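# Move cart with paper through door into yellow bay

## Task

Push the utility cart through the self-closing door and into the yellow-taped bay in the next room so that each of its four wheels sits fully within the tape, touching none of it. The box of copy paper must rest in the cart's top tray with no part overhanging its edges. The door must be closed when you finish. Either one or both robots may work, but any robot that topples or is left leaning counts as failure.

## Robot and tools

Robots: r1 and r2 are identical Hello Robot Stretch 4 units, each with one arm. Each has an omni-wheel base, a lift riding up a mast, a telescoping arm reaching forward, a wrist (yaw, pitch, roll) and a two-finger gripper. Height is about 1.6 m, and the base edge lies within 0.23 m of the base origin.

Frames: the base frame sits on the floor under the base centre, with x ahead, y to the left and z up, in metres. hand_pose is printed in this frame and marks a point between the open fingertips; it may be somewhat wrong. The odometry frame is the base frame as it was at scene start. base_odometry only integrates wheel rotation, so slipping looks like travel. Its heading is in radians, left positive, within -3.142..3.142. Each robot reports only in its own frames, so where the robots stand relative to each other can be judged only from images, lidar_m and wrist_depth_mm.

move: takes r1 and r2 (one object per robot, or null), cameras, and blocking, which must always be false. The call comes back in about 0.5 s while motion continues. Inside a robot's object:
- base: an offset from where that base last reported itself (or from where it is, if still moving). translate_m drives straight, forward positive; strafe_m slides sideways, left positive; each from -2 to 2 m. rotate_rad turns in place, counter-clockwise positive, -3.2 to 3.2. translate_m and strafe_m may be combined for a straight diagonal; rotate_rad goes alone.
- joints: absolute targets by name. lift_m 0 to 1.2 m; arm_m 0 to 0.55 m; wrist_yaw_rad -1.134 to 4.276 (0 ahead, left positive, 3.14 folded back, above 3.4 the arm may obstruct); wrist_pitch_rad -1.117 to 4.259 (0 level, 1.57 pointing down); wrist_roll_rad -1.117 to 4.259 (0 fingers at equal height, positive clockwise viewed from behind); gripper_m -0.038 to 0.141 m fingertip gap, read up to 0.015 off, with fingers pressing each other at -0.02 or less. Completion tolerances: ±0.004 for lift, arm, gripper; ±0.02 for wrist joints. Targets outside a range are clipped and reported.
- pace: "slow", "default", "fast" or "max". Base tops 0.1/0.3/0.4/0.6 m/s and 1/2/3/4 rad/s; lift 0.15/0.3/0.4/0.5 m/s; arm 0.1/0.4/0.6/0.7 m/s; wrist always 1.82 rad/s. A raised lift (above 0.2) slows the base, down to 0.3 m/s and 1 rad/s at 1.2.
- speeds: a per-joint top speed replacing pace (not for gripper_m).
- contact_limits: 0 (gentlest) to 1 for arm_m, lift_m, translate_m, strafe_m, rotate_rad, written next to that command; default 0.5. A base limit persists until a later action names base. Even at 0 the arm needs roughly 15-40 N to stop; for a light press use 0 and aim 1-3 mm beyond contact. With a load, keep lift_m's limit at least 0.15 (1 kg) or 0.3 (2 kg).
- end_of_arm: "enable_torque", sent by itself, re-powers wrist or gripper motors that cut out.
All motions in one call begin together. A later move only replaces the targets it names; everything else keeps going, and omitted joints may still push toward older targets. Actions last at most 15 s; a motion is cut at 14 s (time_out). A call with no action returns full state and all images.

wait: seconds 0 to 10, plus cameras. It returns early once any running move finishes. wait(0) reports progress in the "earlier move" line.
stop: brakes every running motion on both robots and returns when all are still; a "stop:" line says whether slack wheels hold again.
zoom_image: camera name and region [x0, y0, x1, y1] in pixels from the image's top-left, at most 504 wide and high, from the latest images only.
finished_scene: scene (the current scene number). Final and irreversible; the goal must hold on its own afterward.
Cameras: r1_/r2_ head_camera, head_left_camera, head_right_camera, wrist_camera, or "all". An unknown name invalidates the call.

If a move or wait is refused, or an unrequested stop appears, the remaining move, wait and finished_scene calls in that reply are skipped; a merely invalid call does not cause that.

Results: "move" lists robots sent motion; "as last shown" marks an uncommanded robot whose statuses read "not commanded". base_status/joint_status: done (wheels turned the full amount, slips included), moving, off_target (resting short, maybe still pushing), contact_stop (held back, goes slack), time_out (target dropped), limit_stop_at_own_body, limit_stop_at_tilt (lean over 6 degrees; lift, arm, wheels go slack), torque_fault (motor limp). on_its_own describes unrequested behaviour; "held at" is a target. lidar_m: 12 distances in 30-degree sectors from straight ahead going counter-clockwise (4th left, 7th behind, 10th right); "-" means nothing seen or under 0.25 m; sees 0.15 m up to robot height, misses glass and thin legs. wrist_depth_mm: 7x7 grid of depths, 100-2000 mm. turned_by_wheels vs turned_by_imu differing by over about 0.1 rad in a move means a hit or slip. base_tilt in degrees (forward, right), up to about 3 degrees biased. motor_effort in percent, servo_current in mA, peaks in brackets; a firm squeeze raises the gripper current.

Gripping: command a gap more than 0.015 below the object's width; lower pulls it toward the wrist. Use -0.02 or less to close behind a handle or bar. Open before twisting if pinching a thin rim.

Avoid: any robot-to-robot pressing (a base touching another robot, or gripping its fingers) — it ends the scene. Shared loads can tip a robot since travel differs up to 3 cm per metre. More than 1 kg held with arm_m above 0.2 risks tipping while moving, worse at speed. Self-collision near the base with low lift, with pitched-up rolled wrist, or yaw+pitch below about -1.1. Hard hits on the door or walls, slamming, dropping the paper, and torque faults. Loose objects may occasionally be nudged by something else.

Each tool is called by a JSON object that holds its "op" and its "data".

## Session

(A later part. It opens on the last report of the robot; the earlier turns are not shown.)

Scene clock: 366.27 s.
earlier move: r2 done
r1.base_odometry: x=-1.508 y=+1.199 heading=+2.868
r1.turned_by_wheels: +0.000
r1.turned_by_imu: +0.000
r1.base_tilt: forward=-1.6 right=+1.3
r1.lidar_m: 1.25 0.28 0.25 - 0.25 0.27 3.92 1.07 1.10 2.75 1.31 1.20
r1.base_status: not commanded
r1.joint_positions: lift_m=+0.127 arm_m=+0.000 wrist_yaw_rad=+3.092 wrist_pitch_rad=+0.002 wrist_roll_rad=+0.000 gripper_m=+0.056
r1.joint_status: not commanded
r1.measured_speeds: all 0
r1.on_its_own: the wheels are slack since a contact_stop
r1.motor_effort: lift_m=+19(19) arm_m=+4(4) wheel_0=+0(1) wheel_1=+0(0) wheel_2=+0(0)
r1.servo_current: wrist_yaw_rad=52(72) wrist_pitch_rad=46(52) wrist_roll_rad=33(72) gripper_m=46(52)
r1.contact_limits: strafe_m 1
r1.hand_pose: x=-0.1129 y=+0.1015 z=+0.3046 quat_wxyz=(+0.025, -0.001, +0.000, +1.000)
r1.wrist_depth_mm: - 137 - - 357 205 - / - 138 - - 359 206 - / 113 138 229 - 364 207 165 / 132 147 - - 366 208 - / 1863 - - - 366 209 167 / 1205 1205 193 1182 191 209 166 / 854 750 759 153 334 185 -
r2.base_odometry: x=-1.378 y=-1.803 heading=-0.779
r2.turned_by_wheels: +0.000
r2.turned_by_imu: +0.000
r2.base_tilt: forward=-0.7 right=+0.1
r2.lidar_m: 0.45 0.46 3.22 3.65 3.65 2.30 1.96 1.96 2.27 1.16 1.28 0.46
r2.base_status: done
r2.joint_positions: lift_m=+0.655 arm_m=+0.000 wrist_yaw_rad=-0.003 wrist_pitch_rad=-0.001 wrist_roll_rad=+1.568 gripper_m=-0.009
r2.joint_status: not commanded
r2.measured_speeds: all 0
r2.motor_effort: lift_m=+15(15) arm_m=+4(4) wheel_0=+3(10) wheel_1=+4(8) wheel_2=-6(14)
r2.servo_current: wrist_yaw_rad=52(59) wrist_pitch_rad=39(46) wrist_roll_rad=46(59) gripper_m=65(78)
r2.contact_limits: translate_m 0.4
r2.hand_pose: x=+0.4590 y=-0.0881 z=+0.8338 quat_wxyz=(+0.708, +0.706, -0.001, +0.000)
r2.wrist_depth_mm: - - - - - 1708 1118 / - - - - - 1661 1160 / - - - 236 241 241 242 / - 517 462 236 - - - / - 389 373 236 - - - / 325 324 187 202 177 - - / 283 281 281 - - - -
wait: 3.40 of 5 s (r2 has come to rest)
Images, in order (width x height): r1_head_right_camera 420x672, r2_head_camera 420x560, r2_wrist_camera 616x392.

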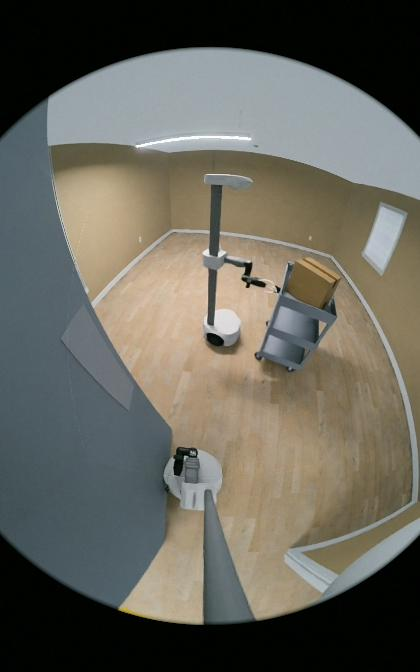

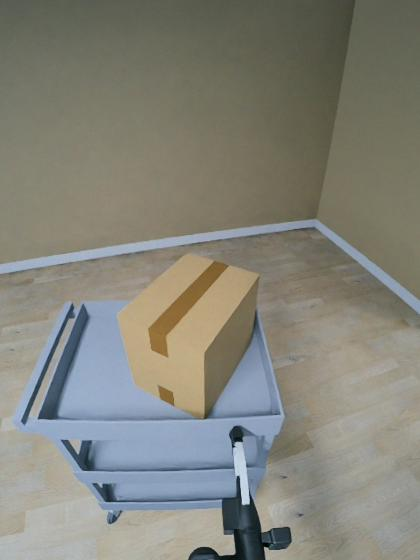

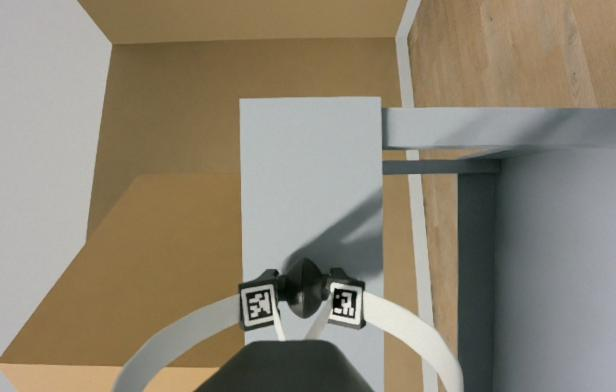

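{"op": "move", "data": {"blocking": false, "r2": {"base":{"translate_m":-0.3},"pace":"fast"}}}

{"op": "wait", "data": {"seconds": 4}}

{"op": "move", "data": {"blocking": false, "r2": {"base":{"rotate_rad":-1.30}}}}

{"op": "wait", "data": {"seconds": 4}}

{"op": "move", "data": {"blocking": false, "r2": {"base":{"translate_m":-0.95},"pace":"fast"}}}

{"op": "wait", "data": {"seconds": 5}}

{"op": "move", "data": {"blocking": false, "r2": {"base":{"strafe_m":1.05},"pace":"fast"}}}

{"op": "wait", "data": {"seconds": 5, "cameras": ["r1_head_right_camera","r2_head_camera","r2_head_left_camera","r2_wrist_camera"]}}

Scene clock: 398.30 s.
move: r2 moving
r1: as last shown
r1.on_its_own: the wheels are slack since a contact_stop
r1.contact_limits: strafe_m 1
r2.base_odometry: x=-1.412 y=-1.769 heading=-0.779
r2.turned_by_wheels: +0.000
r2.turned_by_imu: +0.000
r2.base_tilt: forward=-0.6 right=+0.1
r2.lidar_m: 0.49 0.52 3.29 3.67 3.66 2.23 1.91 1.91 2.25 1.17 1.27 0.54
r2.base_status: translate_m moving
r2.joint_positions: lift_m=+0.655 arm_m=+0.000 wrist_yaw_rad=-0.002 wrist_pitch_rad=-0.001 wrist_roll_rad=+1.568 gripper_m=-0.009
r2.joint_status: not commanded
r2.measured_speeds: translate_m=-0.189 strafe_m=+0.001 rotate_rad=+0.000 lift_m=+0.000 arm_m=+0.000 wrist_yaw_rad=+0.000 wrist_pitch_rad=+0.000 wrist_roll_rad=+0.000
r2.motor_effort: lift_m=+15(15) arm_m=+4(4) wheel_0=-7(9) wheel_1=-7(9) wheel_2=+14(15)
r2.servo_current: wrist_yaw_rad=59(59) wrist_pitch_rad=39(46) wrist_roll_rad=39(59) gripper_m=72(78)
r2.hand_pose: x=+0.4590 y=-0.0881 z=+0.8338 quat_wxyz=(+0.708, +0.706, -0.001, +0.000)
r2.wrist_depth_mm: - - - - - 1661 1138 / - - - - - 1661 1160 / - - - 276 282 279 279 / - - 517 276 - - - / - 415 415 277 - - - / 373 345 185 202 180 - - / 336 315 324 - - - -
pictures: none

Scene clock: 399.87 s.
earlier move: r2 done
r1.base_odometry: x=-1.508 y=+1.199 heading=+2.868
r1.turned_by_wheels: +0.000
r1.turned_by_imu: +0.000
r1.base_tilt: forward=-1.6 right=+1.3
r1.lidar_m: 1.34 0.28 0.25 - 0.25 0.27 3.94 1.11 1.09 2.76 1.29 1.20
r1.base_status: not commanded
r1.joint_positions: lift_m=+0.127 arm_m=+0.000 wrist_yaw_rad=+3.092 wrist_pitch_rad=+0.002 wrist_roll_rad=+0.000 gripper_m=+0.056
r1.joint_status: not commanded
r1.measured_speeds: all 0
r1.on_its_own: the wheels are slack since a contact_stop
r1.motor_effort: lift_m=+19(19) arm_m=+4(5) wheel_0=+0(1) wheel_1=+0(0) wheel_2=+0(0)
r1.servo_current: wrist_yaw_rad=52(78) wrist_pitch_rad=39(52) wrist_roll_rad=52(65) gripper_m=39(52)
r1.contact_limits: strafe_m 1
r1.hand_pose: x=-0.1129 y=+0.1015 z=+0.3046 quat_wxyz=(+0.025, -0.001, +0.000, +1.000)
r1.wrist_depth_mm: - 138 - - 355 204 - / - 138 - - 362 206 - / 113 138 230 - 362 208 165 / 132 147 - - 366 208 - / 1921 - - - 370 208 166 / 1182 1205 194 1205 190 208 166 / 842 759 750 153 336 185 -
r2.base_odometry: x=-1.591 y=-1.592 heading=-0.779
r2.turned_by_wheels: +0.000
r2.turned_by_imu: +0.000
r2.base_tilt: forward=-0.7 right=+0.0
r2.lidar_m: 0.75 0.78 3.62 3.57 3.35 1.99 1.66 1.68 1.96 1.30 1.20 2.59
r2.base_status: done
r2.joint_positions: lift_m=+0.655 arm_m=+0.000 wrist_yaw_rad=-0.002 wrist_pitch_rad=-0.001 wrist_roll_rad=+1.568 gripper_m=-0.009
r2.joint_status: not commanded
r2.measured_speeds: all 0
r2.motor_effort: lift_m=+15(15) arm_m=+4(4) wheel_0=-3(11) wheel_1=-1(11) wheel_2=+1(16)
r2.servo_current: wrist_yaw_rad=46(59) wrist_pitch_rad=33(46) wrist_roll_rad=52(59) gripper_m=72(78)
r2.hand_pose: x=+0.4590 y=-0.0881 z=+0.8338 quat_wxyz=(+0.708, +0.706, -0.001, +0.000)
r2.wrist_depth_mm: - - - - - 1618 1138 / - - - - - 1708 1138 / - - - - - 1708 1098 / - - 759 530 - - 530 / - - 621 530 - - 530 / - - 187 202 180 - 535 / - - - - - - -
wait: 1.57 of 4 s (r2 has come to rest)
pictures: none

Scene clock: 400.37 s.
move: r2 moving
r1: as last shown
r1.on_its_own: the wheels are slack since a contact_stop
r1.contact_limits: strafe_m 1
r2.base_odometry: x=-1.591 y=-1.593 heading=-1.030
r2.turned_by_wheels: -0.251
r2.turned_by_imu: -0.244
r2.base_tilt: forward=-0.7 right=+0.1
r2.lidar_m: 0.75 0.75 0.95 3.70 3.57 2.36 1.74 1.68 1.76 2.32 1.21 1.44
r2.base_status: rotate_rad moving
r2.joint_positions: lift_m=+0.655 arm_m=+0.000 wrist_yaw_rad=-0.002 wrist_pitch_rad=-0.001 wrist_roll_rad=+1.568 gripper_m=-0.009
r2.joint_status: not commanded
r2.measured_speeds: translate_m=+0.002 strafe_m=-0.001 rotate_rad=-0.970 lift_m=+0.000 arm_m=+0.000 wrist_yaw_rad=+0.000 wrist_pitch_rad=+0.000 wrist_roll_rad=+0.000
r2.motor_effort: lift_m=+15(15) arm_m=+4(4) wheel_0=+7(10) wheel_1=+9(11) wheel_2=+10(11)
r2.servo_current: wrist_yaw_rad=46(52) wrist_pitch_rad=39(46) wrist_roll_rad=52(65) gripper_m=72(72)
r2.hand_pose: x=+0.4591 y=-0.0881 z=+0.8338 quat_wxyz=(+0.708, +0.706, -0.001, +0.000)
r2.wrist_depth_mm: - - - - - 1661 1138 / - - - - - 1661 1138 / - - - - - 1708 1160 / - - - - - 1661 1182 / - - - - - 1756 1098 / - - 187 202 179 - 544 / - - - - - - -
pictures: none

Scene clock: 401.77 s.
earlier move: r2 done
r1.base_odometry: x=-1.508 y=+1.199 heading=+2.868
r1.turned_by_wheels: +0.000
r1.turned_by_imu: +0.000
r1.base_tilt: forward=-1.6 right=+1.3
r1.lidar_m: 1.14 0.29 0.25 - 0.25 0.27 3.92 1.10 1.13 2.73 1.31 1.19
r1.base_status: not commanded
r1.joint_positions: lift_m=+0.127 arm_m=+0.000 wrist_yaw_rad=+3.092 wrist_pitch_rad=+0.002 wrist_roll_rad=+0.000 gripper_m=+0.056
r1.joint_status: not commanded
r1.measured_speeds: all 0
r1.on_its_own: the wheels are slack since a contact_stop
r1.motor_effort: lift_m=+19(19) arm_m=+4(4) wheel_0=+0(1) wheel_1=+0(0) wheel_2=+0(0)
r1.servo_current: wrist_yaw_rad=39(72) wrist_pitch_rad=39(52) wrist_roll_rad=46(78) gripper_m=46(46)
r1.contact_limits: strafe_m 1
r1.hand_pose: x=-0.1129 y=+0.1015 z=+0.3046 quat_wxyz=(+0.025, -0.001, +0.000, +1.000)
r1.wrist_depth_mm: - 138 - - 357 204 - / - 138 - - 357 205 - / 113 138 229 - 364 207 164 / 132 147 - - 366 208 - / 1921 - - - 366 208 166 / 1205 1205 194 1160 190 209 166 / 854 750 750 153 332 185 -
r2.base_odometry: x=-1.591 y=-1.593 heading=-2.078
r2.turned_by_wheels: -1.048
r2.turned_by_imu: -1.020
r2.base_tilt: forward=-0.7 right=+0.0
r2.lidar_m: 1.20 1.45 0.75 0.75 0.92 3.73 3.65 2.33 1.73 1.66 1.77 2.28
r2.base_status: done
r2.joint_positions: lift_m=+0.655 arm_m=+0.000 wrist_yaw_rad=-0.002 wrist_pitch_rad=-0.001 wrist_roll_rad=+1.568 gripper_m=-0.009
r2.joint_status: not commanded
r2.measured_speeds: all 0
r2.motor_effort: lift_m=+15(15) arm_m=+4(4) wheel_0=+2(13) wheel_1=+4(12) wheel_2=+6(11)
r2.servo_current: wrist_yaw_rad=33(59) wrist_pitch_rad=39(46) wrist_roll_rad=39(65) gripper_m=65(72)
r2.hand_pose: x=+0.4591 y=-0.0881 z=+0.8338 quat_wxyz=(+0.708, +0.706, -0.001, +0.000)
r2.wrist_depth_mm: - - - - - 1537 1118 / - - - - - 1576 1118 / - - - - - 1576 1160 / - - - - - 1618 1160 / - - - 216 - 1255 1160 / - - 187 193 177 1160 1138 / - - - - - - 1182
wait: 1.40 of 4 s (r2 has come to rest)
pictures: none

Scene clock: 402.27 s.
move: r2 moving
r1: as last shown
r1.on_its_own: the wheels are slack since a contact_stop
r1.contact_limits: strafe_m 1
r1.wrist_depth_mm: - 138 - - 357 205 - / - 138 - - 359 206 - / 113 138 229 - 364 207 164 / 132 147 - - 368 208 - / - - - - 368 208 166 / 1182 1205 194 1182 191 208 166 / 842 750 759 153 332 185 -
r2.base_odometry: x=-1.568 y=-1.550 heading=-2.078
r2.turned_by_wheels: +0.000
r2.turned_by_imu: +0.000
r2.base_tilt: forward=-0.7 right=+0.1
r2.lidar_m: 1.26 1.48 0.77 0.77 3.21 3.68 3.60 2.37 1.72 1.68 1.78 2.34
r2.base_status: translate_m moving
r2.joint_positions: lift_m=+0.655 arm_m=+0.000 wrist_yaw_rad=-0.002 wrist_pitch_rad=-0.001 wrist_roll_rad=+1.568 gripper_m=-0.009
r2.joint_status: not commanded
r2.measured_speeds: translate_m=-0.188 strafe_m=+0.002 rotate_rad=-0.004 lift_m=+0.000 arm_m=+0.000 wrist_yaw_rad=+0.000 wrist_pitch_rad=+0.000 wrist_roll_rad=+0.000
r2.motor_effort: lift_m=+15(15) arm_m=+4(4) wheel_0=-8(11) wheel_1=-10(10) wheel_2=+13(17)
r2.servo_current: wrist_yaw_rad=39(52) wrist_pitch_rad=33(46) wrist_roll_rad=52(59) gripper_m=65(72)
r2.hand_pose: x=+0.4591 y=-0.0881 z=+0.8338 quat_wxyz=(+0.708, +0.706, -0.001, +0.000)
r2.wrist_depth_mm: - - - - - 1618 1138 / - - - - - 1661 1160 / - - - - - 1661 1182 / - - - - - 1708 1182 / - - - - - 1397 1160 / - - 187 202 180 1182 1160 / - - - - - - 1160
pictures: none

Scene clock: 405.47 s.
earlier move: r2 done
r1.base_odometry: x=-1.508 y=+1.199 heading=+2.868
r1.turned_by_wheels: +0.000
r1.turned_by_imu: +0.000
r1.base_tilt: forward=-1.6 right=+1.3
r1.lidar_m: 2.06 0.28 0.25 - 0.25 0.26 3.91 1.11 1.10 2.76 1.31 1.21
r1.base_status: not commanded
r1.joint_positions: lift_m=+0.127 arm_m=+0.000 wrist_yaw_rad=+3.092 wrist_pitch_rad=+0.002 wrist_roll_rad=+0.000 gripper_m=+0.056
r1.joint_status: not commanded
r1.measured_speeds: all 0
r1.on_its_own: the wheels are slack since a contact_stop
r1.motor_effort: lift_m=+19(19) arm_m=+4(5) wheel_0=+0(1) wheel_1=+0(0) wheel_2=+0(0)
r1.servo_current: wrist_yaw_rad=46(85) wrist_pitch_rad=39(52) wrist_roll_rad=65(65) gripper_m=39(52)
r1.contact_limits: strafe_m 1
r1.hand_pose: x=-0.1129 y=+0.1015 z=+0.3046 quat_wxyz=(+0.025, -0.001, +0.000, +1.000)
r1.wrist_depth_mm: - 137 - - 355 204 - / - 138 - - 357 206 - / 113 138 229 - 364 207 165 / 132 147 - - 368 208 - / 1983 - - - 366 208 166 / 1182 1182 193 1182 191 209 166 / 854 759 759 153 334 185 -
r2.base_odometry: x=-1.130 y=-0.762 heading=-2.078
r2.turned_by_wheels: +0.000
r2.turned_by_imu: +0.000
r2.base_tilt: forward=-0.6 right=+0.0
r2.lidar_m: 2.17 1.22 1.11 3.09 3.25 2.74 2.64 2.31 1.70 1.64 1.76 2.46
r2.base_status: done
r2.joint_positions: lift_m=+0.655 arm_m=+0.000 wrist_yaw_rad=-0.002 wrist_pitch_rad=-0.001 wrist_roll_rad=+1.568 gripper_m=-0.009
r2.joint_status: not commanded
r2.measured_speeds: all 0
r2.motor_effort: lift_m=+15(15) arm_m=+4(4) wheel_0=-2(12) wheel_1=-2(10) wheel_2=+1(17)
r2.servo_current: wrist_yaw_rad=52(65) wrist_pitch_rad=39(46) wrist_roll_rad=52(65) gripper_m=59(78)
r2.hand_pose: x=+0.4591 y=-0.0881 z=+0.8338 quat_wxyz=(+0.708, +0.706, -0.001, +0.000)
r2.wrist_depth_mm: - - - - - 1661 1138 / - - - - - 1661 1160 / - - - - - 1661 1160 / - - - - - 1661 1182 / - - - - - 1661 1160 / - - 187 202 181 1618 1160 / - - - - - - 1160
wait: 3.20 of 5 s (r2 has come to rest)
pictures: none

Scene clock: 405.97 s.
move: r2 moving
r1: as last shown
r1.on_its_own: the wheels are slack since a contact_stop
r1.contact_limits: strafe_m 1
r2.base_odometry: x=-1.081 y=-0.789 heading=-2.078
r2.turned_by_wheels: +0.000
r2.turned_by_imu: +0.000
r2.base_tilt: forward=-0.7 right=+0.1
r2.lidar_m: 2.17 1.11 1.06 3.04 3.19 2.70 2.65 2.39 1.79 1.71 1.81 2.50
r2.base_status: strafe_m moving
r2.joint_positions: lift_m=+0.655 arm_m=+0.000 wrist_yaw_rad=-0.002 wrist_pitch_rad=-0.001 wrist_roll_rad=+1.568 gripper_m=-0.009
r2.joint_status: not commanded
r2.measured_speeds: translate_m=+0.000 strafe_m=+0.216 rotate_rad=+0.002 lift_m=+0.000 arm_m=+0.000 wrist_yaw_rad=+0.000 wrist_pitch_rad=+0.000 wrist_roll_rad=+0.000
r2.motor_effort: lift_m=+15(15) arm_m=+4(4) wheel_0=-11(15) wheel_1=+14(15) wheel_2=+0(2)
r2.servo_current: wrist_yaw_rad=46(52) wrist_pitch_rad=39(46) wrist_roll_rad=46(59) gripper_m=65(72)
r2.hand_pose: x=+0.4591 y=-0.0881 z=+0.8338 quat_wxyz=(+0.708, +0.706, -0.001, +0.000)
r2.wrist_depth_mm: - - - - - 1576 1138 / - - - - - 1661 1138 / - - - - - 1661 1160 / - - - - - 1708 1160 / - - - - - 1708 1160 / - - 187 202 181 1576 1182 / - - - - - - 1182
pictures: none

Scene clock: 409.30 s.
earlier move: r2 done
r1.base_odometry: x=-1.508 y=+1.199 heading=+2.868
r1.turned_by_wheels: +0.000
r1.turned_by_imu: +0.000
r1.base_tilt: forward=-1.6 right=+1.3
r1.lidar_m: 5.05 0.27 0.25 - 0.25 0.28 3.93 1.10 1.10 2.72 1.30 1.21
r1.base_status: not commanded
r1.joint_positions: lift_m=+0.127 arm_m=+0.000 wrist_yaw_rad=+3.092 wrist_pitch_rad=+0.002 wrist_roll_rad=+0.000 gripper_m=+0.056
r1.joint_status: not commanded
r1.measured_speeds: all 0
r1.on_its_own: the wheels are slack since a contact_stop
r1.motor_effort: lift_m=+19(19) arm_m=+4(5) wheel_0=+0(1) wheel_1=+0(0) wheel_2=+0(0)
r1.servo_current: wrist_yaw_rad=46(72) wrist_pitch_rad=39(52) wrist_roll_rad=46(65) gripper_m=39(52)
r1.contact_limits: strafe_m 1
r1.hand_pose: x=-0.1129 y=+0.1015 z=+0.3046 quat_wxyz=(+0.025, -0.001, +0.000, +1.000)
r1.wrist_depth_mm: - 138 - - 357 204 - / - 138 - - 362 205 - / 113 138 229 - 362 207 164 / 132 147 - - 366 208 - / 1983 - - - 368 208 166 / 1205 1205 194 1205 190 208 166 / 842 759 759 154 332 184 -
r2.base_odometry: x=-0.212 y=-1.272 heading=-2.078
r2.turned_by_wheels: +0.000
r2.turned_by_imu: +0.001
r2.base_tilt: forward=-0.7 right=+0.1
r2.lidar_m: 0.71 0.88 2.12 2.02 2.15 2.70 2.63 2.75 2.79 2.70 2.83 2.40
r2.base_status: done
r2.joint_positions: lift_m=+0.655 arm_m=+0.000 wrist_yaw_rad=-0.002 wrist_pitch_rad=-0.001 wrist_roll_rad=+1.568 gripper_m=-0.009
r2.joint_status: not commanded
r2.measured_speeds: all 0
r2.motor_effort: lift_m=+15(15) arm_m=+4(4) wheel_0=+0(15) wheel_1=-2(15) wheel_2=+0(2)
r2.servo_current: wrist_yaw_rad=59(59) wrist_pitch_rad=39(46) wrist_roll_rad=46(59) gripper_m=78(78)
r2.hand_pose: x=+0.4591 y=-0.0881 z=+0.8338 quat_wxyz=(+0.708, +0.706, -0.001, +0.000)
r2.wrist_depth_mm: - - - - - 1618 1138 / - - - - - 1661 1118 / - - - 640 - 621 768 / - - 820 544 - 549 - / - - 946 517 - 585 - / - - 187 202 180 615 - / - - - - - - 1182
wait: 3.33 of 5 s (r2 has come to rest)
Images, in order (width x height): r1_head_right_camera 420x672, r2_head_camera 420x560, r2_head_left_camera 420x672, r2_wrist_camera 616x392.

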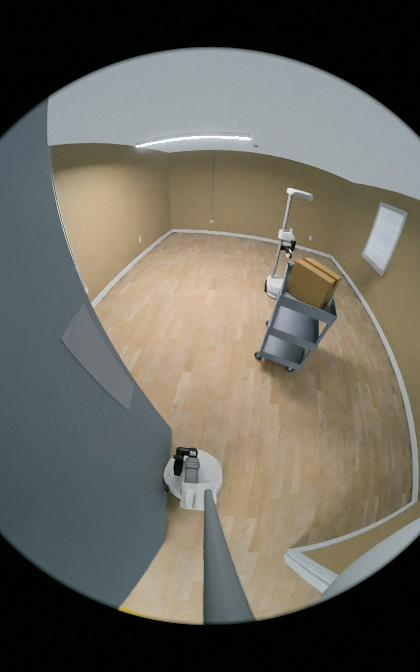

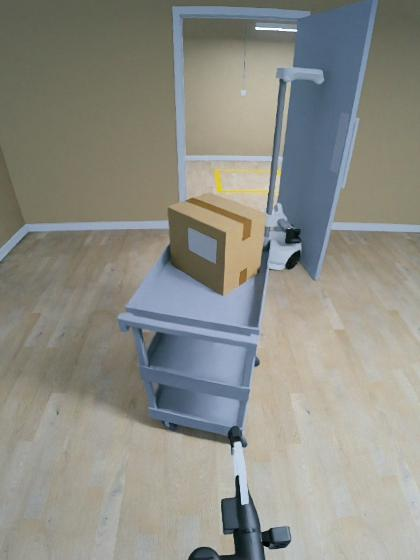

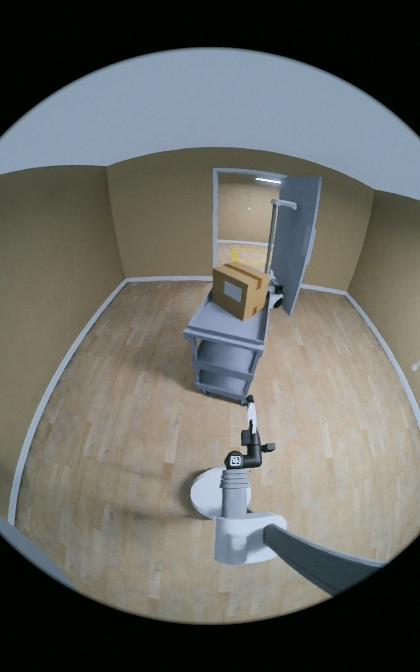

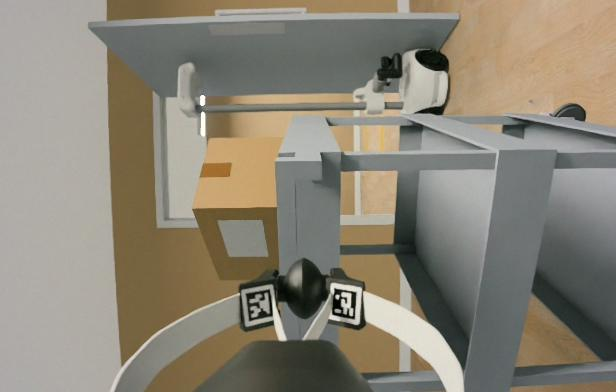

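{"op": "move", "data": {"blocking": false, "r2": {"base":{"translate_m":0.55},"pace":"slow","contact_limits":{"translate_m":0.4}}}}

{"op": "wait", "data": {"seconds": 7, "cameras": ["r1_head_right_camera","r2_head_camera","r2_wrist_camera"]}}

Scene clock: 420.17 s.
move: r2 moving
r1: as last shown
r1.on_its_own: the wheels are slack since a contact_stop
r1.contact_limits: strafe_m 1
r1.wrist_depth_mm: - 138 - - 357 205 - / - 137 - - 359 206 - / 113 138 229 - 364 207 165 / 132 147 - - 368 209 - / - - - - 366 208 167 / 1205 1182 193 1205 191 208 166 / 854 759 759 153 336 185 -
r2.base_odometry: x=-0.218 y=-1.283 heading=-2.078
r2.turned_by_wheels: +0.000
r2.turned_by_imu: +0.001
r2.base_tilt: forward=-0.7 right=+0.1
r2.lidar_m: 0.71 0.84 2.14 2.06 2.14 2.73 2.62 2.76 2.76 2.70 2.81 2.40
r2.base_status: translate_m moving
r2.joint_positions: lift_m=+0.655 arm_m=+0.000 wrist_yaw_rad=-0.002 wrist_pitch_rad=-0.001 wrist_roll_rad=+1.568 gripper_m=-0.009
r2.joint_status: not commanded
r2.measured_speeds: translate_m=+0.048 strafe_m=+0.000 rotate_rad=-0.002 lift_m=+0.000 arm_m=+0.000 wrist_yaw_rad=+0.000 wrist_pitch_rad=+0.000 wrist_roll_rad=+0.000
r2.motor_effort: lift_m=+15(15) arm_m=+4(4) wheel_0=+6(9) wheel_1=+5(7) wheel_2=-9(10)
r2.servo_current: wrist_yaw_rad=46(52) wrist_pitch_rad=46(46) wrist_roll_rad=39(59) gripper_m=65(72)
r2.contact_limits: translate_m 0.4
r2.hand_pose: x=+0.4591 y=-0.0881 z=+0.8338 quat_wxyz=(+0.708, +0.706, -0.001, +0.000)
r2.wrist_depth_mm: - - - - - 1618 1138 / - - - - - 1661 1138 / - - - 615 - 621 530 / - - 809 544 - 539 544 / - - 931 500 - 559 - / - - 187 202 180 603 - / - - - - - - 1160
pictures: none

Scene clock: 426.47 s.
earlier move: r2 done
r1.base_odometry: x=-1.508 y=+1.199 heading=+2.868
r1.turned_by_wheels: +0.000
r1.turned_by_imu: +0.000
r1.base_tilt: forward=-1.6 right=+1.3
r1.lidar_m: 5.04 0.28 0.25 - 0.25 0.26 3.92 1.10 1.13 2.74 1.05 1.01
r1.base_status: not commanded
r1.joint_positions: lift_m=+0.127 arm_m=+0.000 wrist_yaw_rad=+3.092 wrist_pitch_rad=+0.002 wrist_roll_rad=+0.000 gripper_m=+0.056
r1.joint_status: not commanded
r1.measured_speeds: all 0
r1.on_its_own: the wheels are slack since a contact_stop
r1.motor_effort: lift_m=+19(19) arm_m=+4(5) wheel_0=-1(1) wheel_1=+0(0) wheel_2=+0(0)
r1.servo_current: wrist_yaw_rad=46(65) wrist_pitch_rad=39(52) wrist_roll_rad=46(65) gripper_m=39(52)
r1.contact_limits: strafe_m 1
r1.hand_pose: x=-0.1129 y=+0.1015 z=+0.3046 quat_wxyz=(+0.025, -0.001, +0.000, +1.000)
r1.wrist_depth_mm: - 137 - - 357 204 - / - 138 - - 362 207 - / 113 138 229 - 362 207 165 / 132 147 - - 366 208 - / 1863 - - - 368 208 167 / 1182 1229 194 1182 191 209 166 / 842 768 759 153 334 184 -
r2.base_odometry: x=-0.479 y=-1.753 heading=-2.078
r2.turned_by_wheels: +0.000
r2.turned_by_imu: +0.003
r2.base_tilt: forward=-0.7 right=+0.1
r2.lidar_m: 0.44 0.45 2.11 2.03 2.14 3.03 3.19 3.33 2.78 2.71 2.85 0.48
r2.base_status: done
r2.joint_positions: lift_m=+0.655 arm_m=+0.000 wrist_yaw_rad=-0.002 wrist_pitch_rad=-0.001 wrist_roll_rad=+1.568 gripper_m=-0.009
r2.joint_status: not commanded
r2.measured_speeds: all 0
r2.motor_effort: lift_m=+15(15) arm_m=+4(5) wheel_0=+4(11) wheel_1=+4(9) wheel_2=-6(15)
r2.servo_current: wrist_yaw_rad=46(65) wrist_pitch_rad=39(46) wrist_roll_rad=52(65) gripper_m=72(78)
r2.contact_limits: translate_m 0.4
r2.hand_pose: x=+0.4591 y=-0.0879 z=+0.8338 quat_wxyz=(+0.708, +0.706, -0.001, +0.000)
r2.wrist_depth_mm: - 1863 - - 1661 1499 1118 / - - - - - 1537 1160 / - - - 237 - 1499 1098 / - - 715 294 891 723 - / - - 554 291 - 878 - / - - 187 202 177 - - / - - - - - - -
wait: 6.30 of 7 s (r2 has come to rest)
Images, in order (width x height): r1_head_right_camera 420x672, r2_head_camera 420x560, r2_wrist_camera 616x392.

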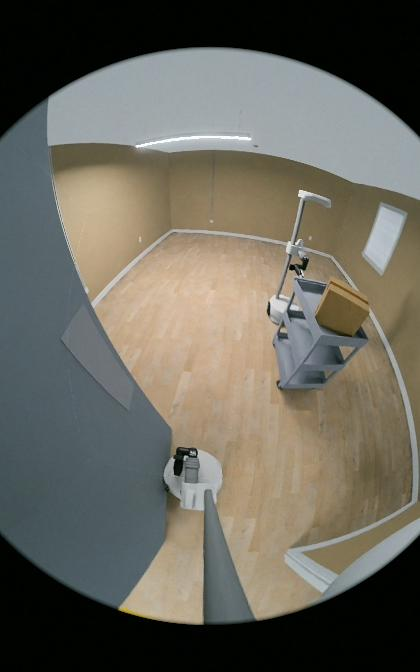

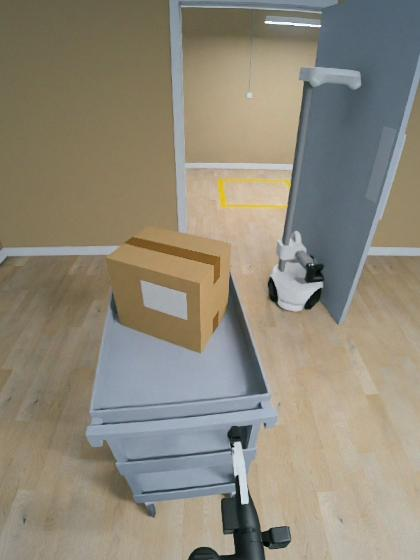

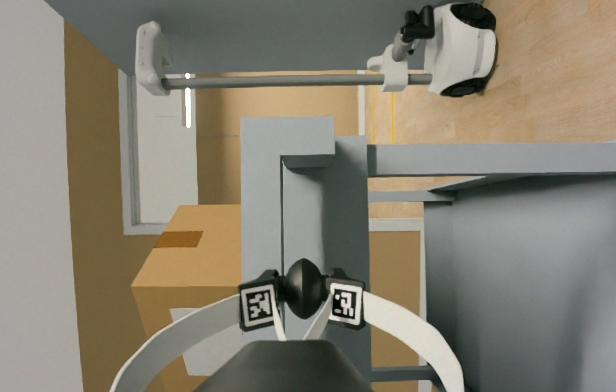

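{"op": "move", "data": {"blocking": false, "r1": {"base":{"translate_m":-0.1,"strafe_m":-0.14},"pace":"slow"}, "r2": {"base":{"translate_m":-0.25},"pace":"fast"}}}

{"op": "wait", "data": {"seconds": 3}}

{"op": "move", "data": {"blocking": false, "r2": {"base":{"strafe_m":0.95},"pace":"fast"}}}

{"op": "wait", "data": {"seconds": 5}}

{"op": "wait", "data": {"seconds": 4}}

{"op": "move", "data": {"blocking": false, "r2": {"base":{"translate_m":1.38},"pace":"fast"}}}

{"op": "wait", "data": {"seconds": 6}}

{"op": "move", "data": {"blocking": false, "r2": {"base":{"rotate_rad":-1.57}}}}

{"op": "wait", "data": {"seconds": 4, "cameras": ["r1_head_right_camera","r2_head_camera","r2_head_left_camera","r2_wrist_camera"]}}

Scene clock: 479.30 s.
move: r1 moving; r2 moving
r1.base_odometry: x=-1.499 y=+1.206 heading=+2.868
r1.turned_by_wheels: +0.000
r1.turned_by_imu: +0.000
r1.base_tilt: forward=-1.6 right=+1.3
r1.lidar_m: 5.09 0.26 0.25 - 0.25 0.28 3.91 1.08 1.11 2.73 1.06 1.03
r1.base_status: translate_m moving; strafe_m moving
r1.joint_positions: lift_m=+0.127 arm_m=+0.000 wrist_yaw_rad=+3.092 wrist_pitch_rad=+0.002 wrist_roll_rad=+0.000 gripper_m=+0.056
r1.joint_status: not commanded
r1.measured_speeds: translate_m=-0.028 strafe_m=-0.039 rotate_rad=-0.001 lift_m=+0.000 arm_m=+0.000 wrist_yaw_rad=+0.000 wrist_pitch_rad=+0.000 wrist_roll_rad=+0.000
r1.motor_effort: lift_m=+19(19) arm_m=+4(4) wheel_0=+1(3) wheel_1=-6(6) wheel_2=+4(5)
r1.servo_current: wrist_yaw_rad=59(65) wrist_pitch_rad=46(46) wrist_roll_rad=33(59) gripper_m=39(39)
r1.hand_pose: x=-0.1129 y=+0.1015 z=+0.3046 quat_wxyz=(+0.025, -0.001, +0.000, +1.000)
r1.wrist_depth_mm: - 137 - - 366 219 - / - 138 - - 373 208 - / 113 138 229 - 375 209 166 / 132 147 - - 375 211 158 / 1921 - - - 342 211 159 / 1182 1182 193 1182 191 211 167 / 854 750 750 153 340 186 -
r2.base_odometry: x=-0.456 y=-1.711 heading=-2.078
r2.turned_by_wheels: +0.000
r2.turned_by_imu: +0.000
r2.base_tilt: forward=-0.6 right=+0.1
r2.lidar_m: 0.49 0.51 2.11 2.04 2.18 3.02 3.16 3.28 2.79 2.70 2.87 0.54
r2.base_status: translate_m moving
r2.joint_positions: lift_m=+0.655 arm_m=+0.000 wrist_yaw_rad=-0.002 wrist_pitch_rad=-0.001 wrist_roll_rad=+1.568 gripper_m=-0.009
r2.joint_status: not commanded
r2.measured_speeds: translate_m=-0.187 strafe_m=+0.000 rotate_rad=+0.003 lift_m=+0.000 arm_m=+0.000 wrist_yaw_rad=+0.000 wrist_pitch_rad=+0.000 wrist_roll_rad=+0.000
r2.motor_effort: lift_m=+15(15) arm_m=+4(4) wheel_0=-7(11) wheel_1=-8(10) wheel_2=+14(16)
r2.servo_current: wrist_yaw_rad=46(52) wrist_pitch_rad=39(46) wrist_roll_rad=52(52) gripper_m=65(65)
r2.hand_pose: x=+0.4591 y=-0.0879 z=+0.8338 quat_wxyz=(+0.708, +0.706, -0.001, +0.000)
r2.wrist_depth_mm: - 1863 - - 1708 1537 1160 / - - - - - 1576 1160 / - - - 278 - 1430 1118 / - - - 332 - 732 - / - - 609 332 - - - / - - 187 202 177 - - / - - - - - - -
pictures: none

Scene clock: 480.70 s.
earlier move: r1 moving; r2 done
r1.base_odometry: x=-1.400 y=+1.286 heading=+2.868
r1.turned_by_wheels: +0.000
r1.turned_by_imu: -0.001
r1.base_tilt: forward=-1.6 right=+1.3
r1.lidar_m: 5.20 0.25 0.25 - 0.25 0.33 3.56 0.98 0.98 2.63 1.15 1.03
r1.base_status: translate_m moving; strafe_m moving
r1.joint_positions: lift_m=+0.127 arm_m=+0.000 wrist_yaw_rad=+3.092 wrist_pitch_rad=+0.002 wrist_roll_rad=+0.000 gripper_m=+0.056
r1.joint_status: not commanded
r1.measured_speeds: translate_m=-0.049 strafe_m=-0.068 rotate_rad=+0.001 lift_m=+0.000 arm_m=+0.000 wrist_yaw_rad=+0.000 wrist_pitch_rad=+0.000 wrist_roll_rad=+0.000
r1.motor_effort: lift_m=+19(19) arm_m=+4(4) wheel_0=-3(3) wheel_1=-2(6) wheel_2=+2(6)
r1.servo_current: wrist_yaw_rad=39(65) wrist_pitch_rad=39(46) wrist_roll_rad=46(65) gripper_m=39(46)
r1.hand_pose: x=-0.1129 y=+0.1015 z=+0.3046 quat_wxyz=(+0.025, -0.001, +0.000, +1.000)
r1.wrist_depth_mm: - 138 - - - 262 177 / - 138 - - - 264 178 / 113 138 229 - - 266 180 / 131 147 - - - 266 181 / 1921 - - - 1863 270 181 / 1182 1182 193 1182 188 266 181 / 854 741 750 788 508 224 180
r2.base_odometry: x=-0.357 y=-1.534 heading=-2.078
r2.turned_by_wheels: +0.000
r2.turned_by_imu: +0.000
r2.base_tilt: forward=-0.6 right=+0.1
r2.lidar_m: 0.68 0.71 2.10 2.05 2.15 3.01 2.92 3.04 2.79 2.70 2.85 2.04
r2.base_status: done
r2.joint_positions: lift_m=+0.655 arm_m=+0.000 wrist_yaw_rad=-0.002 wrist_pitch_rad=-0.001 wrist_roll_rad=+1.568 gripper_m=-0.009
r2.joint_status: not commanded
r2.measured_speeds: all 0
r2.motor_effort: lift_m=+15(15) arm_m=+4(4) wheel_0=-2(11) wheel_1=-3(10) wheel_2=+2(16)
r2.servo_current: wrist_yaw_rad=59(59) wrist_pitch_rad=39(46) wrist_roll_rad=46(59) gripper_m=65(72)
r2.hand_pose: x=+0.4591 y=-0.0879 z=+0.8338 quat_wxyz=(+0.708, +0.706, -0.001, +0.000)
r2.wrist_depth_mm: - - 1661 - - 1499 1138 / - - - - - 1618 1160 / - - - - - 1618 1160 / - - - 539 - 544 539 / - - 768 535 - 539 535 / - - 187 202 177 530 525 / - - - - - - 525
wait: 1.40 of 3 s (r2 has come to rest)
pictures: none

Scene clock: 481.20 s.
earlier move: r1 moving
move: r2 moving
r1.base_odometry: x=-1.378 y=+1.303 heading=+2.868
r1.turned_by_wheels: +0.000
r1.turned_by_imu: -0.001
r1.base_tilt: forward=-1.6 right=+1.3
r1.lidar_m: 5.19 0.25 0.25 - 0.25 0.34 3.53 0.92 1.00 2.61 1.16 1.02
r1.base_status: translate_m moving; strafe_m moving
r1.joint_positions: lift_m=+0.127 arm_m=+0.000 wrist_yaw_rad=+3.092 wrist_pitch_rad=+0.002 wrist_roll_rad=+0.000 gripper_m=+0.056
r1.joint_status: not commanded
r1.measured_speeds: translate_m=-0.018 strafe_m=-0.027 rotate_rad=-0.001 lift_m=+0.000 arm_m=+0.000 wrist_yaw_rad=+0.000 wrist_pitch_rad=+0.000 wrist_roll_rad=+0.000
r1.motor_effort: lift_m=+19(19) arm_m=+4(4) wheel_0=-3(5) wheel_1=+2(4) wheel_2=+1(4)
r1.servo_current: wrist_yaw_rad=39(65) wrist_pitch_rad=39(52) wrist_roll_rad=52(65) gripper_m=39(46)
r1.hand_pose: x=-0.1129 y=+0.1015 z=+0.3046 quat_wxyz=(+0.025, -0.001, +0.000, +1.000)
r1.wrist_depth_mm: - 138 - - - 290 188 / - 138 - - - 291 189 / 113 138 229 - - 294 191 / 132 147 - - - 297 191 / 1983 - - - 1921 298 191 / 1205 1182 193 1205 187 296 192 / 854 750 750 798 640 242 191
r2.base_odometry: x=-0.309 y=-1.562 heading=-2.078
r2.turned_by_wheels: +0.000
r2.turned_by_imu: +0.000
r2.base_tilt: forward=-0.7 right=+0.1
r2.lidar_m: 0.68 0.70 2.06 1.99 2.08 2.95 2.92 3.06 2.83 2.75 2.90 0.74
r2.base_status: strafe_m moving
r2.joint_positions: lift_m=+0.655 arm_m=+0.000 wrist_yaw_rad=-0.002 wrist_pitch_rad=-0.001 wrist_roll_rad=+1.568 gripper_m=-0.009
r2.joint_status: not commanded
r2.measured_speeds: translate_m=-0.001 strafe_m=+0.216 rotate_rad=+0.004 lift_m=+0.000 arm_m=+0.000 wrist_yaw_rad=+0.000 wrist_pitch_rad=+0.000 wrist_roll_rad=+0.000
r2.motor_effort: lift_m=+15(15) arm_m=+4(4) wheel_0=-15(16) wheel_1=+14(14) wheel_2=-1(2)
r2.servo_current: wrist_yaw_rad=46(59) wrist_pitch_rad=39(46) wrist_roll_rad=52(59) gripper_m=65(72)
r2.hand_pose: x=+0.4591 y=-0.0879 z=+0.8338 quat_wxyz=(+0.708, +0.706, -0.001, +0.000)
r2.wrist_depth_mm: - - 1708 - - 1537 1138 / - - - - - 1661 1160 / - - - 539 - 1397 1060 / - - - 539 - 539 535 / - - 768 480 - 530 535 / - - 186 202 177 530 530 / - - - - - - 521
pictures: none

Scene clock: 481.80 s.
earlier move: r1 done; r2 moving
r1.base_odometry: x=-1.374 y=+1.306 heading=+2.867
r1.turned_by_wheels: +0.000
r1.turned_by_imu: +0.000
r1.base_tilt: forward=-1.6 right=+1.3
r1.lidar_m: 5.20 0.25 0.25 - 0.25 0.38 3.50 0.92 0.97 2.58 1.17 1.00
r1.base_status: done
r1.joint_positions: lift_m=+0.127 arm_m=+0.000 wrist_yaw_rad=+3.092 wrist_pitch_rad=+0.002 wrist_roll_rad=+0.000 gripper_m=+0.056
r1.joint_status: not commanded
r1.measured_speeds: all 0
r1.motor_effort: lift_m=+19(19) arm_m=+4(4) wheel_0=-5(6) wheel_1=+0(4) wheel_2=+2(4)
r1.servo_current: wrist_yaw_rad=46(65) wrist_pitch_rad=46(52) wrist_roll_rad=59(65) gripper_m=39(46)
r1.hand_pose: x=-0.1129 y=+0.1015 z=+0.3046 quat_wxyz=(+0.025, -0.001, +0.000, +1.000)
r1.wrist_depth_mm: - 137 - - - 294 190 / - 138 - - - 298 191 / 113 138 229 - - 303 193 / 131 147 - - - 301 194 / 1921 - - - - 304 194 / 1182 1205 193 1205 187 303 194 / 854 750 750 798 676 246 193
r2.base_odometry: x=-0.129 y=-1.662 heading=-2.078
r2.turned_by_wheels: +0.000
r2.turned_by_imu: +0.000
r2.base_tilt: forward=-0.7 right=+0.1
r2.lidar_m: 0.67 2.49 1.83 1.79 1.89 2.66 2.91 3.04 3.04 2.96 3.10 0.72
r2.base_status: strafe_m moving
r2.joint_positions: lift_m=+0.655 arm_m=+0.000 wrist_yaw_rad=-0.002 wrist_pitch_rad=-0.001 wrist_roll_rad=+1.568 gripper_m=-0.009
r2.joint_status: not commanded
r2.measured_speeds: translate_m=+0.000 strafe_m=+0.399 rotate_rad=+0.001 lift_m=+0.000 arm_m=+0.000 wrist_yaw_rad=+0.000 wrist_pitch_rad=+0.000 wrist_roll_rad=+0.000
r2.motor_effort: lift_m=+15(15) arm_m=+4(4) wheel_0=-9(16) wheel_1=+9(15) wheel_2=+0(2)
r2.servo_current: wrist_yaw_rad=52(59) wrist_pitch_rad=39(46) wrist_roll_rad=39(59) gripper_m=59(72)
r2.hand_pose: x=+0.4591 y=-0.0879 z=+0.8338 quat_wxyz=(+0.708, +0.706, -0.001, +0.000)
r2.wrist_depth_mm: - - - 544 1921 539 549 / - - - 535 - 530 535 / - - 768 525 - 530 530 / - - 820 521 - 525 530 / - - - 521 - 521 517 / - - 187 202 181 1397 1060 / - - - - - - 1160
wait: 0.60 of 5 s (r1 has come to rest)
pictures: none

Scene clock: 484.27 s.
earlier move: r2 done
r1.base_odometry: x=-1.374 y=+1.306 heading=+2.867
r1.turned_by_wheels: +0.000
r1.turned_by_imu: +0.000
r1.base_tilt: forward=-1.6 right=+1.3
r1.lidar_m: 5.20 0.25 0.26 - 0.25 0.38 3.52 0.92 1.00 2.58 1.20 1.01
r1.base_status: done
r1.joint_positions: lift_m=+0.127 arm_m=+0.000 wrist_yaw_rad=+3.092 wrist_pitch_rad=+0.002 wrist_roll_rad=+0.000 gripper_m=+0.056
r1.joint_status: not commanded
r1.measured_speeds: all 0
r1.motor_effort: lift_m=+19(19) arm_m=+4(4) wheel_0=-5(6) wheel_1=+1(4) wheel_2=+2(4)
r1.servo_current: wrist_yaw_rad=46(65) wrist_pitch_rad=39(52) wrist_roll_rad=52(72) gripper_m=39(52)
r1.hand_pose: x=-0.1129 y=+0.1015 z=+0.3046 quat_wxyz=(+0.025, -0.001, +0.000, +1.000)
r1.wrist_depth_mm: - 137 - - - 296 189 / - 138 - - - 297 191 / 113 138 229 - - 303 193 / 132 147 - - - 303 195 / 1983 - - - - 304 194 / 1182 1205 194 1205 189 304 194 / 854 750 750 809 676 247 193
r2.base_odometry: x=+0.473 y=-1.996 heading=-2.078
r2.turned_by_wheels: +0.000
r2.turned_by_imu: +0.000
r2.base_tilt: forward=-0.6 right=+0.1
r2.lidar_m: 2.93 1.55 1.13 1.11 1.15 1.58 2.89 3.01 3.79 3.63 0.97 0.95
r2.base_status: done
r2.joint_positions: lift_m=+0.655 arm_m=+0.000 wrist_yaw_rad=-0.002 wrist_pitch_rad=-0.001 wrist_roll_rad=+1.568 gripper_m=-0.009
r2.joint_status: not commanded
r2.measured_speeds: all 0
r2.motor_effort: lift_m=+15(15) arm_m=+4(5) wheel_0=+0(16) wheel_1=-1(15) wheel_2=+0(2)
r2.servo_current: wrist_yaw_rad=39(59) wrist_pitch_rad=39(46) wrist_roll_rad=59(59) gripper_m=65(72)
r2.hand_pose: x=+0.4591 y=-0.0879 z=+0.8338 quat_wxyz=(+0.708, +0.706, -0.001, +0.000)
r2.wrist_depth_mm: - - - - - 1618 1138 / - - - - - 1661 1138 / - - - - - 1708 1160 / - - - - - 1661 1182 / - - - - - 1708 1160 / - - 187 202 181 1576 1182 / - - - - - - 1138
wait: 2.47 of 4 s (r2 has come to rest)
pictures: none

Scene clock: 484.77 s.
move: r2 moving
r1: as last shown
r1.motor_effort: lift_m=+19(19) arm_m=+4(5) wheel_0=-5(6) wheel_1=+0(1) wheel_2=+2(2)
r2.base_odometry: x=+0.449 y=-2.038 heading=-2.078
r2.turned_by_wheels: +0.000
r2.turned_by_imu: +0.000
r2.base_tilt: forward=-0.6 right=+0.1
r2.lidar_m: 2.88 1.53 1.11 1.09 1.15 1.61 2.94 3.04 3.78 3.64 0.92 0.96
r2.base_status: translate_m moving
r2.joint_positions: lift_m=+0.655 arm_m=+0.000 wrist_yaw_rad=-0.002 wrist_pitch_rad=-0.001 wrist_roll_rad=+1.568 gripper_m=-0.009
r2.joint_status: not commanded
r2.measured_speeds: translate_m=+0.186 strafe_m=+0.002 rotate_rad=-0.004 lift_m=+0.000 arm_m=+0.000 wrist_yaw_rad=+0.000 wrist_pitch_rad=+0.000 wrist_roll_rad=+0.000
r2.motor_effort: lift_m=+15(15) arm_m=+4(4) wheel_0=+9(10) wheel_1=+8(9) wheel_2=-14(15)
r2.servo_current: wrist_yaw_rad=39(59) wrist_pitch_rad=39(46) wrist_roll_rad=65(65) gripper_m=65(72)
r2.hand_pose: x=+0.4591 y=-0.0879 z=+0.8338 quat_wxyz=(+0.708, +0.706, -0.001, +0.000)
r2.wrist_depth_mm: - - - - - 1661 1118 / - - - - - 1661 1138 / - - - - - 1661 1160 / - - - - - 1708 1182 / - - - - - 1756 1160 / - - 187 202 180 1618 1205 / - - - - - - 1160
pictures: none

Scene clock: 489.03 s.
earlier move: r2 done
r1.base_odometry: x=-1.374 y=+1.306 heading=+2.867
r1.turned_by_wheels: +0.000
r1.turned_by_imu: +0.000
r1.base_tilt: forward=-1.6 right=+1.3
r1.lidar_m: 5.20 0.25 0.25 - 0.25 0.37 3.53 0.91 0.99 1.59 1.17 1.03
r1.base_status: not commanded
r1.joint_positions: lift_m=+0.127 arm_m=+0.000 wrist_yaw_rad=+3.092 wrist_pitch_rad=+0.002 wrist_roll_rad=+0.000 gripper_m=+0.056
r1.joint_status: not commanded
r1.measured_speeds: all 0
r1.motor_effort: lift_m=+19(19) arm_m=+4(5) wheel_0=-6(6) wheel_1=+1(1) wheel_2=+2(2)
r1.servo_current: wrist_yaw_rad=59(78) wrist_pitch_rad=33(52) wrist_roll_rad=39(65) gripper_m=46(46)
r1.hand_pose: x=-0.1129 y=+0.1015 z=+0.3046 quat_wxyz=(+0.025, -0.001, +0.000, +1.000)
r1.wrist_depth_mm: - 137 - - - 294 189 / - 138 - - - 297 191 / 113 138 230 - - 301 193 / 132 147 - - - 306 194 / 1921 - - - - 303 194 / 1205 1182 193 1229 188 304 194 / 854 750 750 798 676 247 193
r2.base_odometry: x=-0.198 y=-3.202 heading=-2.078
r2.turned_by_wheels: +0.000
r2.turned_by_imu: +0.002
r2.base_tilt: forward=-0.7 right=+0.1
r2.lidar_m: 1.56 1.47 1.08 1.06 1.11 1.52 - 4.49 0.66 0.62 1.59 1.60
r2.base_status: done
r2.joint_positions: lift_m=+0.655 arm_m=+0.000 wrist_yaw_rad=-0.002 wrist_pitch_rad=-0.001 wrist_roll_rad=+1.568 gripper_m=-0.009
r2.joint_status: not commanded
r2.measured_speeds: all 0
r2.motor_effort: lift_m=+15(15) arm_m=+4(5) wheel_0=+3(12) wheel_1=+2(10) wheel_2=-3(16)
r2.servo_current: wrist_yaw_rad=46(72) wrist_pitch_rad=46(46) wrist_roll_rad=46(65) gripper_m=72(72)
r2.hand_pose: x=+0.4591 y=-0.0879 z=+0.8338 quat_wxyz=(+0.708, +0.706, -0.001, +0.000)
r2.wrist_depth_mm: - - - - - - 1118 / - - - - - 1281 1160 / - - - - - 1281 1160 / - - - - - 1336 1160 / - - - - - 1336 1160 / - - 181 193 177 1308 1160 / - 120 - - - - 1160
wait: 4.27 of 6 s (r2 has come to rest)
pictures: none

Scene clock: 489.53 s.
move: r2 moving
r1: as last shown
r1.lidar_m: 5.18 0.25 0.25 - 0.25 0.36 3.52 0.94 0.99 1.48 1.18 1.02
r2.base_odometry: x=-0.198 y=-3.202 heading=-2.330
r2.turned_by_wheels: -0.252
r2.turned_by_imu: -0.244
r2.base_tilt: forward=-0.7 right=+0.1
r2.lidar_m: 1.56 1.57 1.20 1.03 1.07 1.29 2.41 4.27 0.75 0.61 1.62 1.63
r2.base_status: rotate_rad moving
r2.joint_positions: lift_m=+0.655 arm_m=+0.000 wrist_yaw_rad=-0.002 wrist_pitch_rad=-0.001 wrist_roll_rad=+1.568 gripper_m=-0.009
r2.joint_status: not commanded
r2.measured_speeds: translate_m=+0.000 strafe_m=+0.001 rotate_rad=-0.976 lift_m=+0.000 arm_m=+0.000 wrist_yaw_rad=+0.000 wrist_pitch_rad=+0.000 wrist_roll_rad=+0.000
r2.motor_effort: lift_m=+15(15) arm_m=+4(4) wheel_0=+8(10) wheel_1=+9(10) wheel_2=+10(11)
r2.servo_current: wrist_yaw_rad=46(52) wrist_pitch_rad=39(46) wrist_roll_rad=52(52) gripper_m=65(72)
r2.hand_pose: x=+0.4591 y=-0.0879 z=+0.8338 quat_wxyz=(+0.708, +0.706, -0.001, +0.000)
r2.wrist_depth_mm: - - - - - 1661 1138 / - - - - - 1537 1138 / - - - - - 1336 1160 / - - - - - 1336 1182 / - - - - - 1308 1160 / - - 181 193 177 1308 1182 / - 120 - - - - 1160
pictures: none

Scene clock: 491.10 s.
earlier move: r2 done
r1.base_odometry: x=-1.374 y=+1.306 heading=+2.867
r1.turned_by_wheels: +0.000
r1.turned_by_imu: +0.000
r1.base_tilt: forward=-1.6 right=+1.2
r1.lidar_m: 5.20 0.25 0.25 - 0.25 0.39 3.53 0.94 1.03 2.58 1.19 1.01
r1.base_status: not commanded
r1.joint_positions: lift_m=+0.127 arm_m=+0.000 wrist_yaw_rad=+3.092 wrist_pitch_rad=+0.002 wrist_roll_rad=+0.000 gripper_m=+0.056
r1.joint_status: not commanded
r1.measured_speeds: all 0
r1.motor_effort: lift_m=+19(19) arm_m=+4(4) wheel_0=-5(6) wheel_1=+1(1) wheel_2=+2(2)
r1.servo_current: wrist_yaw_rad=46(72) wrist_pitch_rad=39(52) wrist_roll_rad=46(65) gripper_m=46(52)
r1.hand_pose: x=-0.1129 y=+0.1015 z=+0.3046 quat_wxyz=(+0.025, -0.001, +0.000, +1.000)
r1.wrist_depth_mm: - 137 - - - 296 190 / - 138 - - - 297 190 / 113 138 230 - - 303 193 / 132 147 - - - 303 194 / 1921 - - - - 304 195 / 1205 1229 194 1205 188 303 194 / 866 741 759 798 676 247 193
r2.base_odometry: x=-0.198 y=-3.202 heading=+2.636
r2.turned_by_wheels: -1.317
r2.turned_by_imu: -1.282
r2.base_tilt: forward=-0.6 right=+0.1
r2.lidar_m: 0.60 1.62 1.59 1.54 1.46 1.09 1.03 1.11 1.60 4.25 0.92 0.63
r2.base_status: done
r2.joint_positions: lift_m=+0.655 arm_m=+0.000 wrist_yaw_rad=-0.002 wrist_pitch_rad=-0.001 wrist_roll_rad=+1.568 gripper_m=-0.009
r2.joint_status: not commanded
r2.measured_speeds: all 0
r2.motor_effort: lift_m=+15(15) arm_m=+4(4) wheel_0=+4(10) wheel_1=+4(11) wheel_2=+4(12)
r2.servo_current: wrist_yaw_rad=46(59) wrist_pitch_rad=39(46) wrist_roll_rad=39(59) gripper_m=65(72)
r2.hand_pose: x=+0.4591 y=-0.0879 z=+0.8338 quat_wxyz=(+0.708, +0.706, -0.001, +0.000)
r2.wrist_depth_mm: - - - 407 - - 404 / - - 512 404 - 854 402 / - 466 462 399 - 854 399 / - 512 496 397 - - 397 / - - 544 392 - - 397 / - - 187 202 176 1618 1182 / - 120 - - - - 1160
wait: 1.57 of 4 s (r2 has come to rest)
Images, in order (width x height): r1_head_right_camera 420x672, r2_head_camera 420x560, r2_head_left_camera 420x672, r2_wrist_camera 616x392.

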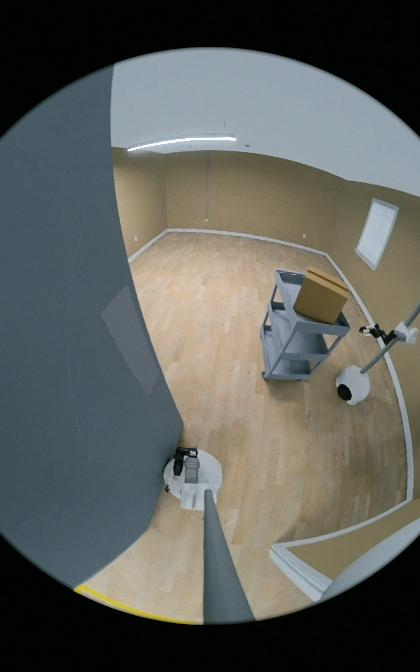

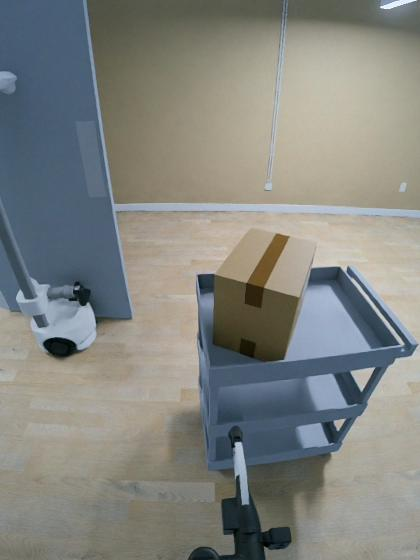

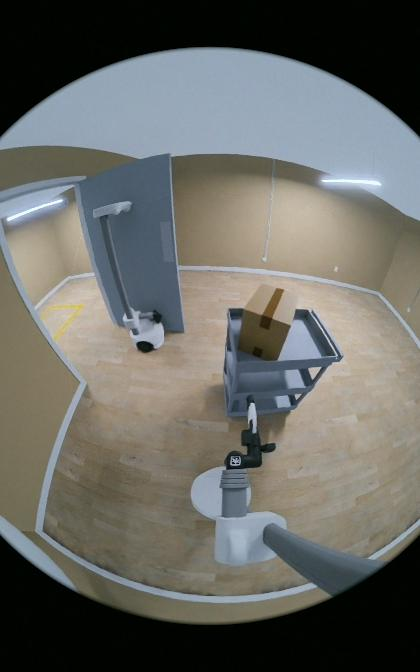

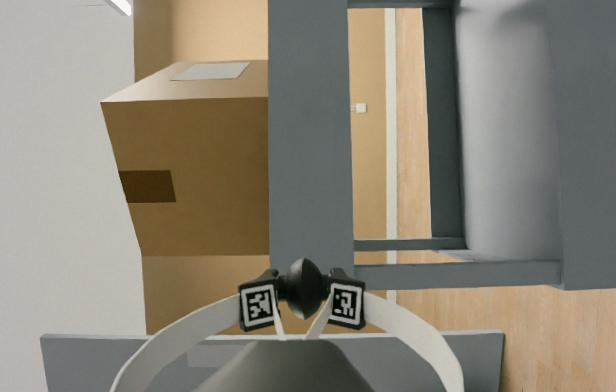

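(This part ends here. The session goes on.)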